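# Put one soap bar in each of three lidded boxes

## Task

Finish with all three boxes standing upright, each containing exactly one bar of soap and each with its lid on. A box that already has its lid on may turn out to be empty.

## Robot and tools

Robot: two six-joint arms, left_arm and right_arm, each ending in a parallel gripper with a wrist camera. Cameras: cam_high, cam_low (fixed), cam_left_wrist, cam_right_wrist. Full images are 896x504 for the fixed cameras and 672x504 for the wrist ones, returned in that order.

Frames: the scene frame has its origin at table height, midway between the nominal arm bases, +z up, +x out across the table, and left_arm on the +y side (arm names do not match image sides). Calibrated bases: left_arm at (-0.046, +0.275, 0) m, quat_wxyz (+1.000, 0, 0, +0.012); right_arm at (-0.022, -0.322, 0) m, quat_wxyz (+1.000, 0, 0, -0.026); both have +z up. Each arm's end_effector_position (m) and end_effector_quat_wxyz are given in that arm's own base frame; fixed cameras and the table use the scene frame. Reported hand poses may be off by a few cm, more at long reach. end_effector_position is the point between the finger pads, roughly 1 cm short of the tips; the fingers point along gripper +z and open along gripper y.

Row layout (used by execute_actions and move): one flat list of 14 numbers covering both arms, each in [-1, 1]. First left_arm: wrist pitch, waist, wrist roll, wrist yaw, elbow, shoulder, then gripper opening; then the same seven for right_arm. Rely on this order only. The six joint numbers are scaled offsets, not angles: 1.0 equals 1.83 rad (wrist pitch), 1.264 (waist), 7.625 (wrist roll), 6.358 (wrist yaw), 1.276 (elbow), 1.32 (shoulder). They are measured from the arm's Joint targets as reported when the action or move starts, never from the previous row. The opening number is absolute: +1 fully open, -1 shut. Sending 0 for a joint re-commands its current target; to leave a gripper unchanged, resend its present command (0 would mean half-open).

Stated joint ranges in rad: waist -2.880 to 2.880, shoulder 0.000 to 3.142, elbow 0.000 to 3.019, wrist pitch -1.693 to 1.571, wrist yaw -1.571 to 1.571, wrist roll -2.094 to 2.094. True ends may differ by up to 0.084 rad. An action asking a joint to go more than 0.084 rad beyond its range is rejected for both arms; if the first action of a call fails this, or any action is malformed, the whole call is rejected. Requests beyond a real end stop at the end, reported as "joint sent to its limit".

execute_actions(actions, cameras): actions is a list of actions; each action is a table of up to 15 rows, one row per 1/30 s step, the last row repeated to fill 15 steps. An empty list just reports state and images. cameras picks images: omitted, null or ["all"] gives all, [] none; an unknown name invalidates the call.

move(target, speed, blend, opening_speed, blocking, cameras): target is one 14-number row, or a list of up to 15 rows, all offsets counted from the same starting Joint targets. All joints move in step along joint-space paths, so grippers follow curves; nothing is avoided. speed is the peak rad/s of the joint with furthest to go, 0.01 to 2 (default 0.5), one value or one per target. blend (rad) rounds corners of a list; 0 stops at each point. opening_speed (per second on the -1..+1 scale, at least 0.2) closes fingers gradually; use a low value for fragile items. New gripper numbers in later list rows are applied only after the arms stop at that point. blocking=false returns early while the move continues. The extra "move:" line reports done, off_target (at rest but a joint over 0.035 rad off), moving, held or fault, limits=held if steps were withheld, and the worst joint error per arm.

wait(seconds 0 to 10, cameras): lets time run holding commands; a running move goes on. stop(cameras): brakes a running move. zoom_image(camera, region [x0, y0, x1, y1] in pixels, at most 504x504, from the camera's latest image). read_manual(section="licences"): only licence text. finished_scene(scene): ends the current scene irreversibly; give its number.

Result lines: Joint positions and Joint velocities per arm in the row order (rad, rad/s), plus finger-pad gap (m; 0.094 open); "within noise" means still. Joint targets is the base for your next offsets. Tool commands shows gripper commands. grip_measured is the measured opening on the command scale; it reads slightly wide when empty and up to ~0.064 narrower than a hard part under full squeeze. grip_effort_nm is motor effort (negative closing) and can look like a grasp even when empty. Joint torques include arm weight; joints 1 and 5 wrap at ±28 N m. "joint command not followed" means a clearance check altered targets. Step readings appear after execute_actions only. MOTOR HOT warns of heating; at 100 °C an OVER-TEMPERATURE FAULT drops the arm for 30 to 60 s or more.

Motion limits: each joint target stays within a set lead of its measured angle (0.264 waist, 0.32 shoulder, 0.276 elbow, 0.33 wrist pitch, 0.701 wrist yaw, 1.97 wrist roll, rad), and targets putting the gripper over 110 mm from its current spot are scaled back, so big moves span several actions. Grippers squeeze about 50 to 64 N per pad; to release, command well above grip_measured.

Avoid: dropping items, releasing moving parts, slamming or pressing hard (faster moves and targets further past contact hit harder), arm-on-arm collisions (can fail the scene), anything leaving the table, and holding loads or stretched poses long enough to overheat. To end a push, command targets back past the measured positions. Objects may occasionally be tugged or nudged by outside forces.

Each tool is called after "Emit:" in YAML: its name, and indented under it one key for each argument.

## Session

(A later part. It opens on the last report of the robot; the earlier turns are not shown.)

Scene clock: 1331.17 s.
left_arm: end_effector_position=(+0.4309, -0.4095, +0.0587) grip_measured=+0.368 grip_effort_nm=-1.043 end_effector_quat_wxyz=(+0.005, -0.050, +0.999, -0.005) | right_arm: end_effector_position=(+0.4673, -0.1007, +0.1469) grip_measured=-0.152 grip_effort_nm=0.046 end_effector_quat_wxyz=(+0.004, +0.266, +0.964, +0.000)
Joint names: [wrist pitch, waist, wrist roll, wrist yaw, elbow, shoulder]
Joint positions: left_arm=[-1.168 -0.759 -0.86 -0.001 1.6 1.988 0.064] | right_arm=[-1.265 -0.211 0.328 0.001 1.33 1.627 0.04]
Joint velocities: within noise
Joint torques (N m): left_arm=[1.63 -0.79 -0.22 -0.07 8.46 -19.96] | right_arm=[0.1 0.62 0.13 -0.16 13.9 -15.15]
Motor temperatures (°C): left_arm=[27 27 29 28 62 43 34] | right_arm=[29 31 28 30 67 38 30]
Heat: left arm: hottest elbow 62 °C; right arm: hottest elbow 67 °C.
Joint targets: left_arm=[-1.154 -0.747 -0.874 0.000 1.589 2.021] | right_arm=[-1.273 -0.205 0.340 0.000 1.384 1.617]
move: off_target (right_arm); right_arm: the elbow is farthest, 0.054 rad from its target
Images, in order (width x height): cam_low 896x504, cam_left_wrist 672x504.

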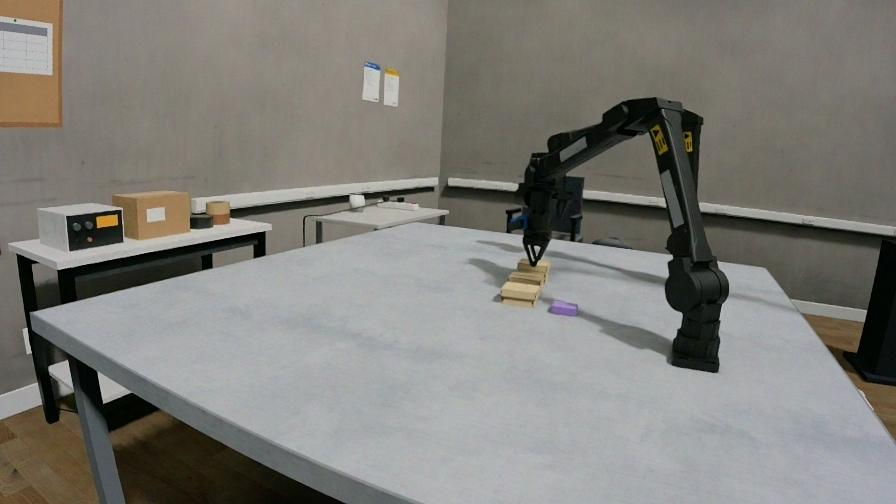

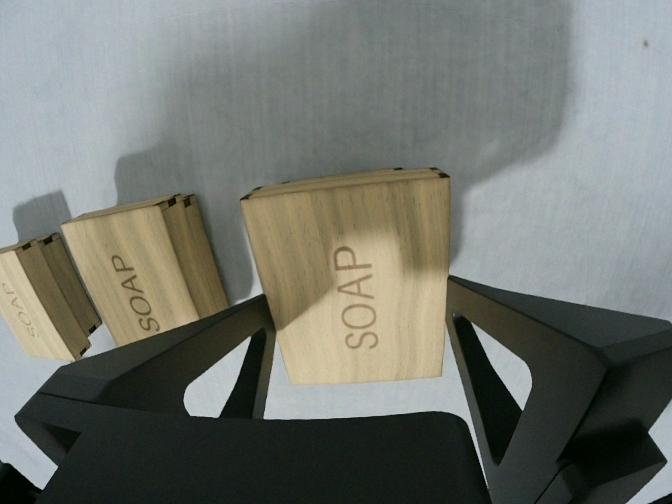

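Emit:
move:
  target: [0.0045,0.001,0,0,-0.0118,-0.042,0.2,0,0,0,0,0,0,-0.15]
  speed: 0.05
  cameras: ["cam_left_wrist","cam_low"]

Emit:
zoom_image:
  camera: "cam_left_wrist"
  region: [230, 150, 470, 270]

Emit:
zoom_image:
  camera: "cam_low"
  region: [505, 240, 565, 290]

Scene clock: 1354.27 s.
left_arm: end_effector_position=(+0.4305, -0.4089, +0.0587) grip_measured=+0.368 grip_effort_nm=-1.038 end_effector_quat_wxyz=(+0.008, -0.051, +0.999, -0.008) | right_arm: end_effector_position=(+0.4673, -0.1007, +0.1469) grip_measured=-0.152 grip_effort_nm=0.051 end_effector_quat_wxyz=(+0.004, +0.266, +0.964, +0.000)
Joint names: [wrist pitch, waist, wrist roll, wrist yaw, elbow, shoulder]
Joint positions: left_arm=[-1.157 -0.759 -0.86 -0.001 1.59 1.982 0.064] | right_arm=[-1.265 -0.211 0.328 0.001 1.33 1.627 0.04]
Joint velocities: within noise
Joint torques (N m): left_arm=[1.52 -0.62 -0.21 -0.07 7.98 -24.64] | right_arm=[0.12 0.62 0.12 -0.16 13.9 -15.15]
Motor temperatures (°C): left_arm=[27 27 29 28 58 44 34] | right_arm=[29 31 28 30 68 38 30]
Heat: left arm: hottest elbow 58 °C; right arm: hottest elbow 68 °C.
Joint targets: left_arm=[-1.146 -0.746 -0.874 0.000 1.574 1.966] | right_arm=[-1.273 -0.205 0.340 0.000 1.384 1.617]
move: off_target (right_arm); right_arm: the elbow is farthest, 0.054 rad from its target
Images, in order (width x height): cam_low 896x504, cam_left_wrist 672x504.

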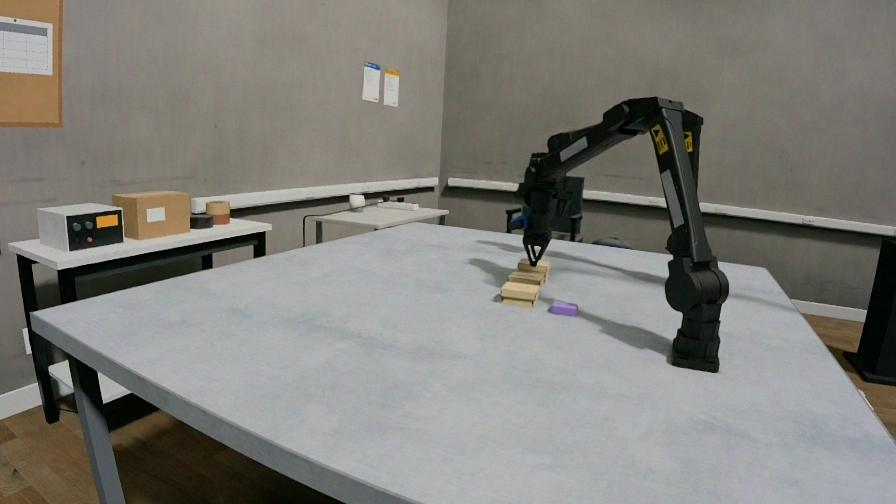

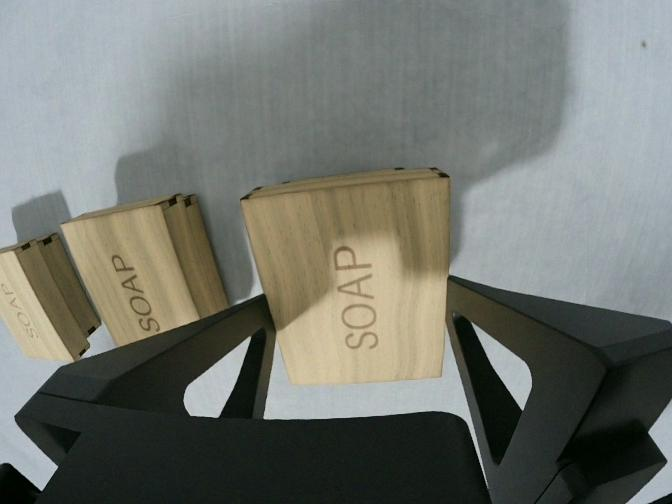

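Scaled by 2.100 from the camera's 672x504 image, which has a finer 960x720 frame.

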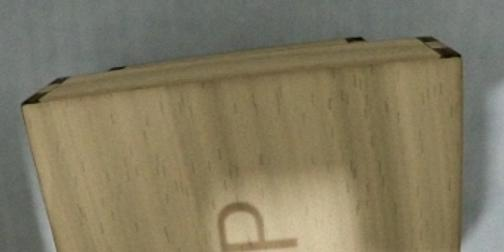

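Scaled by 8.400 from the camera's 896x504 image, which has a finer 1280x720 frame.

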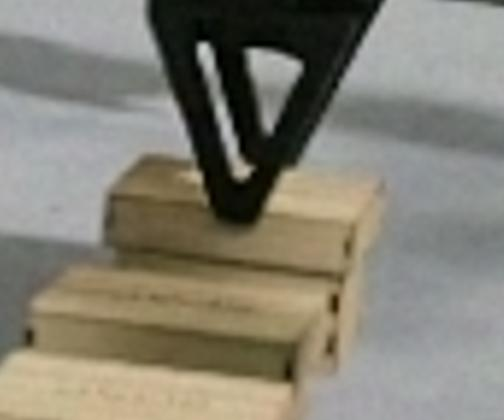

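Emit:
move:
  target: [-0.0186,0.003,0,0,0,0,0.2,0,0,0,0,0,0,-0.15]
  speed: 0.05
  cameras: ["cam_left_wrist","cam_low"]

Emit:
zoom_image:
  camera: "cam_left_wrist"
  region: [230, 150, 470, 270]

Emit:
zoom_image:
  camera: "cam_low"
  region: [505, 240, 565, 290]

Scene clock: 1368.97 s.
left_arm: end_effector_position=(+0.4293, -0.4037, +0.0571) grip_measured=+0.368 grip_effort_nm=-1.038 end_effector_quat_wxyz=(+0.003, -0.053, +0.999, -0.002) | right_arm: end_effector_position=(+0.4673, -0.1007, +0.1469) grip_measured=-0.152 grip_effort_nm=0.051 end_effector_quat_wxyz=(+0.004, +0.266, +0.964, +0.000)
Joint names: [wrist pitch, waist, wrist roll, wrist yaw, elbow, shoulder]
Joint positions: left_arm=[-1.167 -0.754 -0.86 -0.001 1.585 1.981 0.064] | right_arm=[-1.265 -0.211 0.328 0.001 1.33 1.627 0.04]
Joint velocities: within noise
Joint torques (N m): left_arm=[0.43 -0.67 -0.22 -0.07 8.38 -24.53] | right_arm=[0.1 0.62 0.12 -0.17 13.89 -15.15]
Motor temperatures (°C): left_arm=[27 27 29 28 55 43 34] | right_arm=[29 31 28 30 68 38 30]
Heat: left arm: hottest elbow 55 °C; right arm: hottest elbow 68 °C.
Joint targets: left_arm=[-1.180 -0.742 -0.874 0.000 1.574 1.966] | right_arm=[-1.273 -0.205 0.340 0.000 1.384 1.617]
move: off_target (right_arm); right_arm: the elbow is farthest, 0.054 rad from its target
Images, in order (width x height): cam_low 896x504, cam_left_wrist 672x504.

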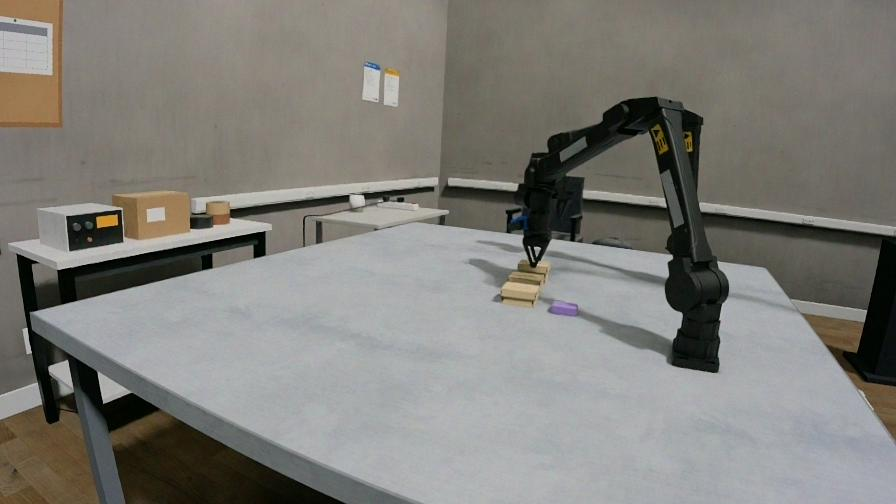

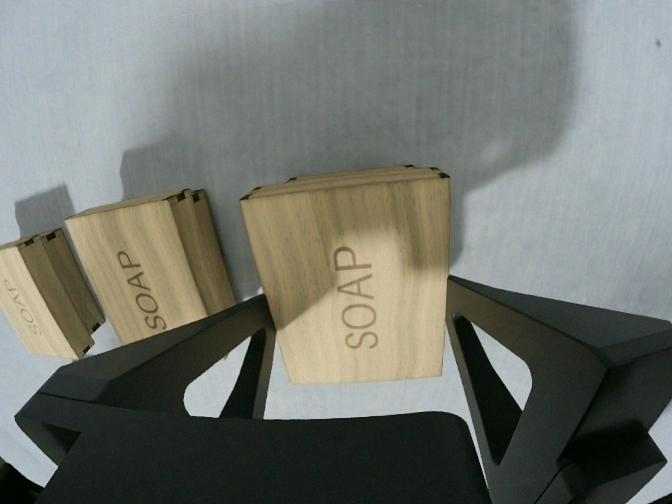

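Scaled by 2.100 from the camera's 672x504 image, which has a finer 960x720 frame.

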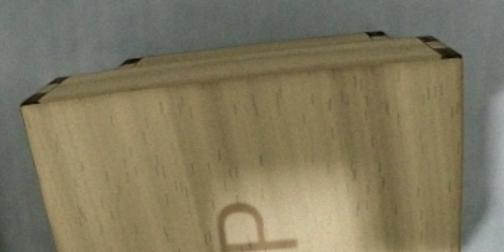

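Scaled by 8.400 from the camera's 896x504 image, which has a finer 1280x720 frame.

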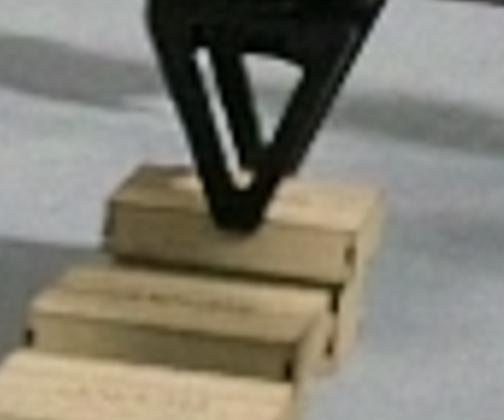

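Emit:
zoom_image:
  camera: "cam_low"
  region: [514, 256, 554, 286]

Emit:
zoom_image:
  camera: "cam_left_wrist"
  region: [230, 150, 350, 210]

Emit:
zoom_image:
  camera: "cam_left_wrist"
  region: [350, 150, 470, 210]

Scaled by 12.600 from the camera's 896x504 image, which has a finer 1280x720 frame.

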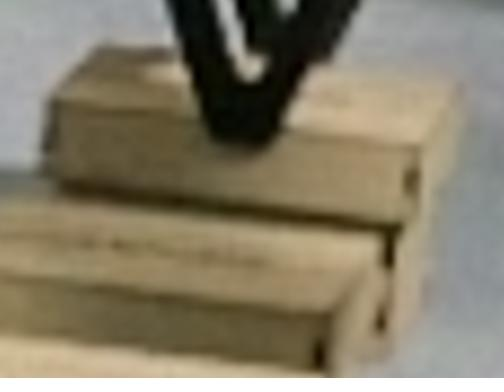

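Scaled by 4.200 from the camera's 672x504 image, which has a finer 960x720 frame.

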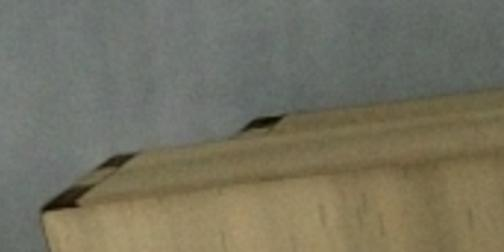

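Scaled by 4.200 from the camera's 672x504 image, which has a finer 960x720 frame.

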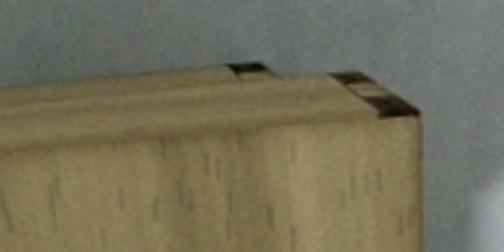

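Emit:
move:
  target:
    - [0.0125,0,0,0,0,0.03,0.2,0,0,0,0,0,0,-0.15]
    - [0.0295,0,0,0,-0.011,0.0435,0.2,0,0,0,0,0,0,-0.15]
  speed: 0.05
  cameras: ["cam_left_wrist","cam_low"]

Emit:
zoom_image:
  camera: "cam_left_wrist"
  region: [230, 150, 470, 270]

Emit:
zoom_image:
  camera: "cam_low"
  region: [514, 256, 554, 286]

Scene clock: 1395.47 s.
left_arm: end_effector_position=(+0.4294, -0.4038, +0.0458) grip_measured=+0.368 grip_effort_nm=-1.043 end_effector_quat_wxyz=(+0.004, -0.053, +0.999, -0.003) | right_arm: end_effector_position=(+0.4673, -0.1007, +0.1469) grip_measured=-0.152 grip_effort_nm=0.056 end_effector_quat_wxyz=(+0.004, +0.266, +0.964, +0.000)
Joint names: [wrist pitch, waist, wrist roll, wrist yaw, elbow, shoulder]
Joint positions: left_arm=[-1.139 -0.754 -0.86 -0.001 1.57 1.992 0.064] | right_arm=[-1.265 -0.211 0.328 0.001 1.33 1.627 0.04]
Joint velocities: within noise
Joint torques (N m): left_arm=[1.57 -0.73 -0.21 -0.08 8.38 -19.96] | right_arm=[0.1 0.67 0.13 -0.16 13.91 -15.15]
Motor temperatures (°C): left_arm=[27 27 29 28 51 43 34] | right_arm=[29 31 28 30 68 38 30]
Heat: left arm: hottest elbow 51 °C; right arm: hottest elbow 68 °C.
Joint targets: left_arm=[-1.126 -0.742 -0.874 0.000 1.560 2.023] | right_arm=[-1.273 -0.205 0.340 0.000 1.384 1.617]
move: off_target (right_arm); right_arm: the elbow is farthest, 0.054 rad from its target
Images, in order (width x height): cam_low 896x504, cam_left_wrist 672x504.

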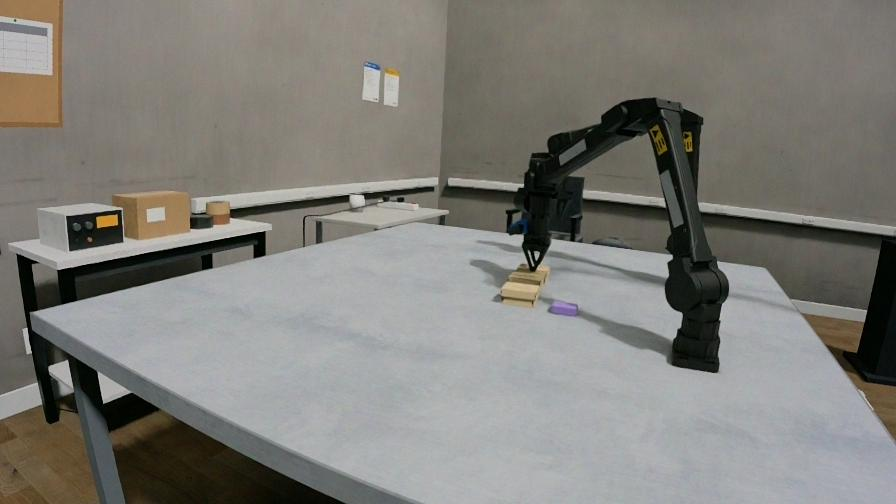

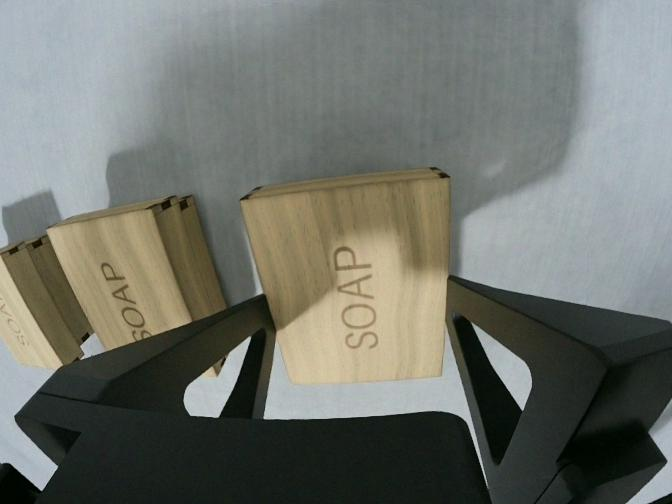

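Scaled by 2.100 from the camera's 672x504 image, which has a finer 960x720 frame.

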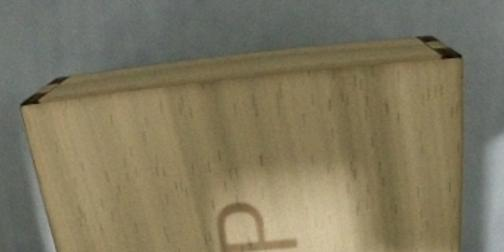

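Scaled by 12.600 from the camera's 896x504 image, which has a finer 1280x720 frame.

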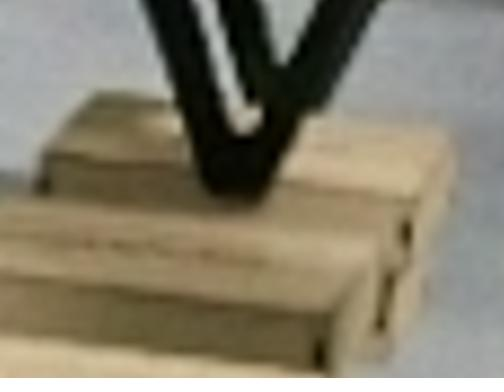

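Emit:
move:
  target: [0.005,0,0,0,-0.006,0.009,0.2,0,0,0,0,0,0,-0.15]
  speed: 0.05
  cameras: []

Scene clock: 1405.97 s.
left_arm: end_effector_position=(+0.4299, -0.4040, +0.0431) grip_measured=+0.368 grip_effort_nm=-1.038 end_effector_quat_wxyz=(+0.004, -0.053, +0.999, -0.004) | right_arm: end_effector_position=(+0.4673, -0.1007, +0.1469) grip_measured=-0.152 grip_effort_nm=0.042 end_effector_quat_wxyz=(+0.004, +0.266, +0.964, +0.000)
Joint names: [wrist pitch, waist, wrist roll, wrist yaw, elbow, shoulder]
Joint positions: left_arm=[-1.132 -0.754 -0.86 -0.001 1.567 1.996 0.064] | right_arm=[-1.265 -0.211 0.328 0.001 1.33 1.627 0.04]
Joint velocities: within noise
Joint torques (N m): left_arm=[1.7 -0.73 -0.22 -0.07 7.86 -19.25] | right_arm=[0.1 0.67 0.13 -0.17 13.9 -15.21]
Motor temperatures (°C): left_arm=[27 27 29 28 51 44 34] | right_arm=[29 31 28 30 69 38 30]
Heat: left arm: hottest elbow 51 °C; right arm: hottest elbow 69 °C.
Joint targets: left_arm=[-1.117 -0.742 -0.874 0.000 1.552 2.035] | right_arm=[-1.273 -0.205 0.340 0.000 1.384 1.617]
move: off_target (left_arm, right_arm); left_arm: the shoulder is farthest, 0.039 rad from its target; right_arm: the elbow is farthest, 0.054 rad from its target
No camera images: "cameras" was empty.

Seated (.0431). Release and lift.

Emit:
move:
  target: [0,0,0,0,0.003,-0.005,0.85,0,0,0,0,0,0,-0.15]
  opening_speed: 0.6
  cameras: ["cam_left_wrist"]

Emit:
move:
  target:
    - [-0.016,0,0,0,0.0627,-0.025,0.85,0,0,0,0,0,0,-0.15]
    - [-0.1,0,0,0,0.1176,-0.09,0.85,0,0,0,0,0,0,-0.15]
  speed: [0.1,0.15]
  cameras: ["cam_left_wrist","cam_low"]

Emit:
zoom_image:
  camera: "cam_low"
  region: [490, 240, 570, 320]

Scene clock: 1419.73 s.
left_arm: end_effector_position=(+0.4304, -0.4044, +0.0429) grip_measured=+0.846 grip_effort_nm=0.139 end_effector_quat_wxyz=(+0.005, -0.053, +0.999, -0.005) | right_arm: end_effector_position=(+0.4673, -0.1007, +0.1469) grip_measured=-0.152 grip_effort_nm=0.046 end_effector_quat_wxyz=(+0.004, +0.266, +0.964, +0.000)
Joint names: [wrist pitch, waist, wrist roll, wrist yaw, elbow, shoulder]
Joint positions: left_arm=[-1.129 -0.754 -0.86 -0.001 1.567 1.996 0.087] | right_arm=[-1.265 -0.211 0.328 0.001 1.33 1.627 0.04]
Joint velocities: within noise
Joint torques (N m): left_arm=[1.62 -0.67 -0.21 -0.08 8.21 -20.19] | right_arm=[0.1 0.62 0.13 -0.17 13.9 -15.21]
Motor temperatures (°C): left_arm=[27 27 29 28 50 43 34] | right_arm=[29 31 28 30 69 38 30]
Heat: left arm: hottest elbow 50 °C; right arm: hottest elbow 69 °C.
Joint targets: left_arm=[-1.117 -0.742 -0.874 0.000 1.556 2.029] | right_arm=[-1.273 -0.205 0.340 0.000 1.384 1.617]
move: off_target (right_arm); right_arm: the elbow is farthest, 0.054 rad from its target
Images, in order (width x height): cam_left_wrist 672x504.

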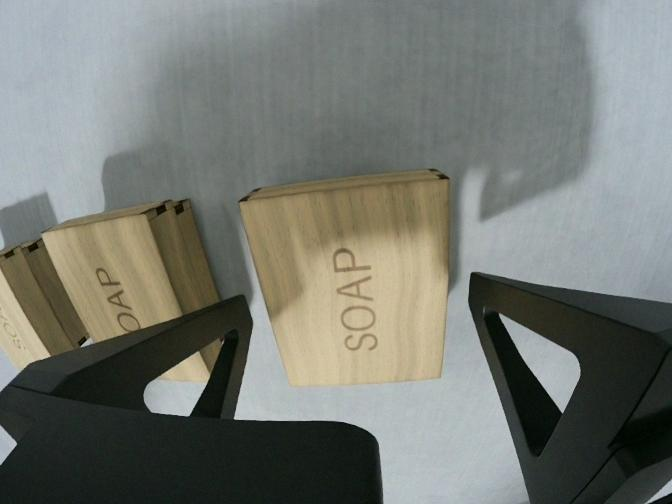

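Scene clock: 1422.10 s.
left_arm: end_effector_position=(+0.4288, -0.4029, +0.1137) grip_measured=+0.847 grip_effort_nm=0.139 end_effector_quat_wxyz=(+0.004, -0.053, +0.999, -0.004) | right_arm: end_effector_position=(+0.4673, -0.1007, +0.1469) grip_measured=-0.152 grip_effort_nm=0.051 end_effector_quat_wxyz=(+0.004, +0.266, +0.964, +0.000)
Joint names: [wrist pitch, waist, wrist roll, wrist yaw, elbow, shoulder]
Joint positions: left_arm=[-1.288 -0.754 -0.86 -0.001 1.656 1.927 0.087] | right_arm=[-1.265 -0.211 0.328 0.001 1.33 1.627 0.04]
Joint velocities: within noise
Joint torques (N m): left_arm=[0.69 -0.67 -0.21 -0.07 14.45 -24.18] | right_arm=[0.1 0.62 0.12 -0.17 13.91 -15.15]
Motor temperatures (°C): left_arm=[27 27 29 28 50 43 33] | right_arm=[29 31 28 30 69 38 30]
Heat: left arm: hottest elbow 50 °C; right arm: hottest elbow 69 °C.
Joint targets: left_arm=[-1.300 -0.742 -0.874 0.000 1.707 1.910] | right_arm=[-1.273 -0.205 0.340 0.000 1.384 1.617]
move: off_target (left_arm, right_arm); left_arm: the elbow is farthest, 0.050 rad from its target; right_arm: the elbow is farthest, 0.054 rad from its target
Images, in order (width x height): cam_low 896x504, cam_left_wrist 672x504.

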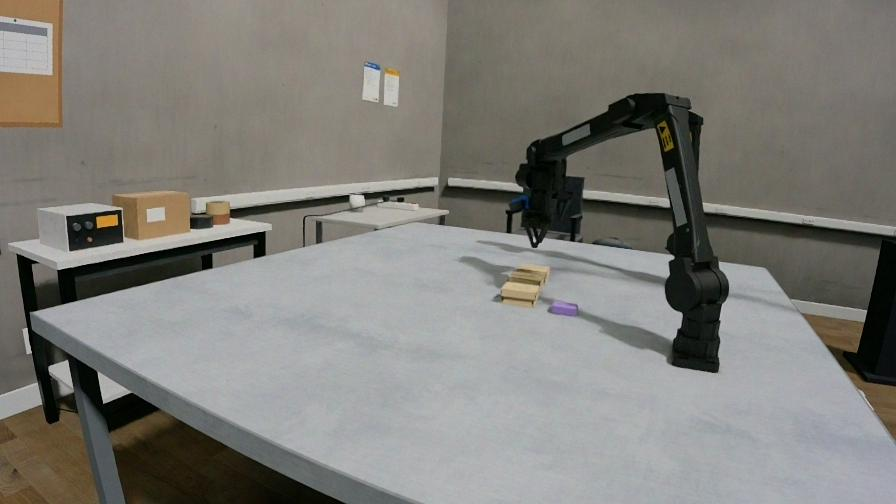

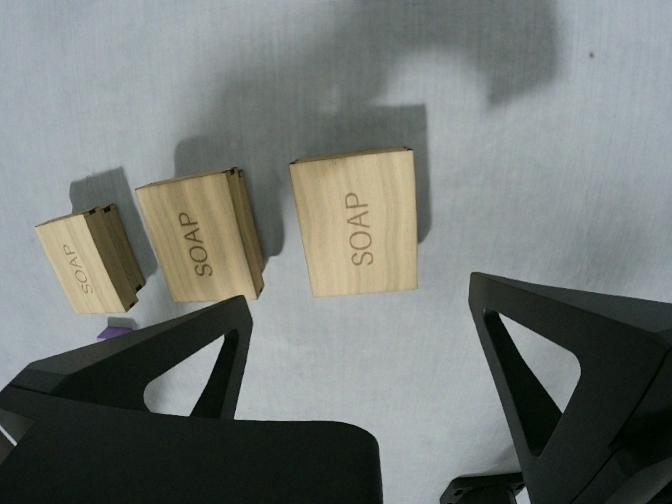

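Scaled by 6.300 from the camera's 896x504 image, which has a finer 1280x720 frame.

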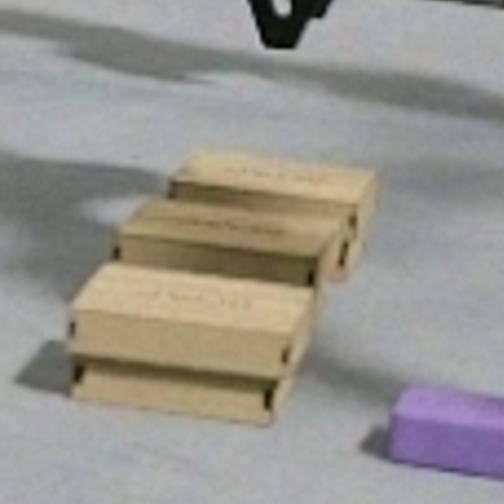

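Emit:
zoom_image:
  camera: "cam_low"
  region: [496, 274, 546, 314]

Emit:
zoom_image:
  camera: "cam_left_wrist"
  region: [20, 140, 270, 330]

Emit:
move:
  target: [0,0.6,0,0,0,0,0.85,0,0,0,0,0,0,-0.15]
  speed: 0.6
  cameras: ["cam_high","cam_low","cam_left_wrist"]

Scaled by 10.080 from the camera's 896x504 image, which has a finer 1280x720 frame.

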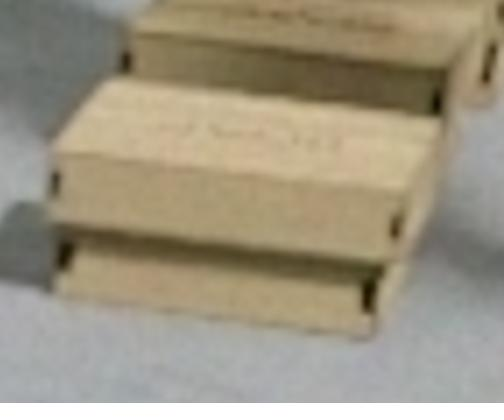

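Scaled by 2.016 from the camera's 672x504 image, which has a finer 960x720 frame.

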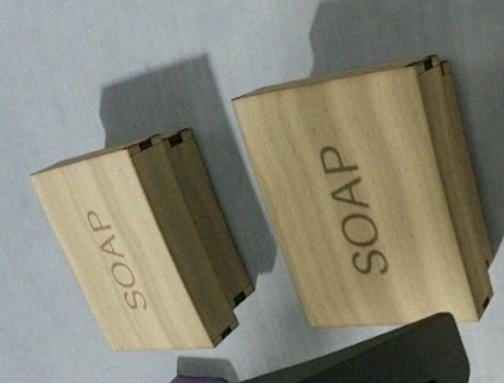

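Scene clock: 1435.20 s.
left_arm: end_effector_position=(+0.5881, +0.0143, +0.1137) grip_measured=+0.847 grip_effort_nm=0.129 end_effector_quat_wxyz=(+0.005, -0.428, +0.904, -0.002) | right_arm: end_effector_position=(+0.4673, -0.1007, +0.1469) grip_measured=-0.152 grip_effort_nm=0.051 end_effector_quat_wxyz=(+0.004, +0.266, +0.964, +0.000)
Joint names: [wrist pitch, waist, wrist roll, wrist yaw, elbow, shoulder]
Joint positions: left_arm=[-1.289 0.025 -0.861 -0.001 1.656 1.927 0.087] | right_arm=[-1.265 -0.211 0.328 0.001 1.33 1.627 0.04]
Joint velocities: within noise
Joint torques (N m): left_arm=[0.64 -2.32 -0.21 -0.07 14.42 -24.29] | right_arm=[0.1 0.62 0.12 -0.16 13.9 -15.15]
Motor temperatures (°C): left_arm=[27 27 29 28 54 45 33] | right_arm=[29 31 28 30 69 38 30]
Heat: left arm: hottest elbow 54 °C; right arm: hottest elbow 69 °C.
Joint targets: left_arm=[-1.300 0.016 -0.874 0.000 1.707 1.910] | right_arm=[-1.273 -0.205 0.340 0.000 1.384 1.617]
move: off_target (left_arm, right_arm); left_arm: the elbow is farthest, 0.051 rad from its target; right_arm: the elbow is farthest, 0.054 rad from its target
Images, in order (width x height): cam_high 896x504, cam_low 896x504, cam_left_wrist 672x504.

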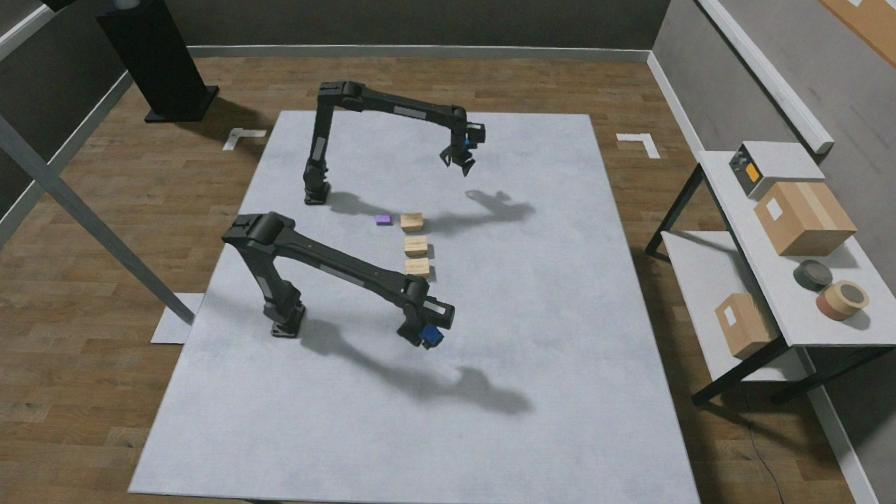

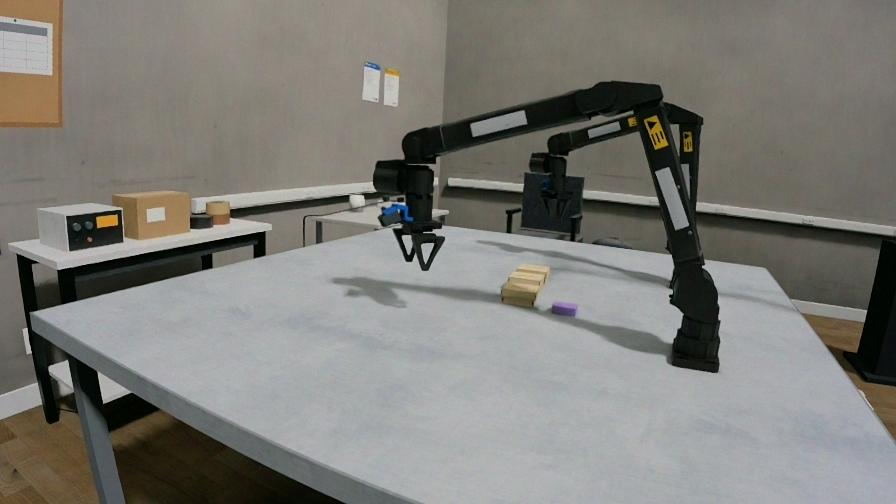

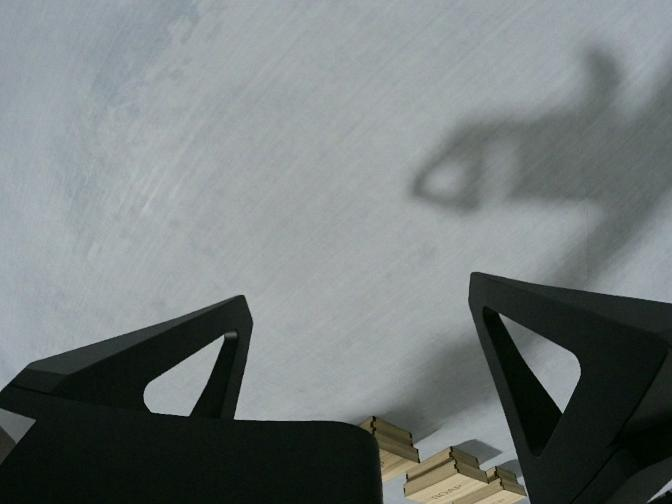

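Emit:
finished_scene:
  scene: 2

The scene is finished: the task was done.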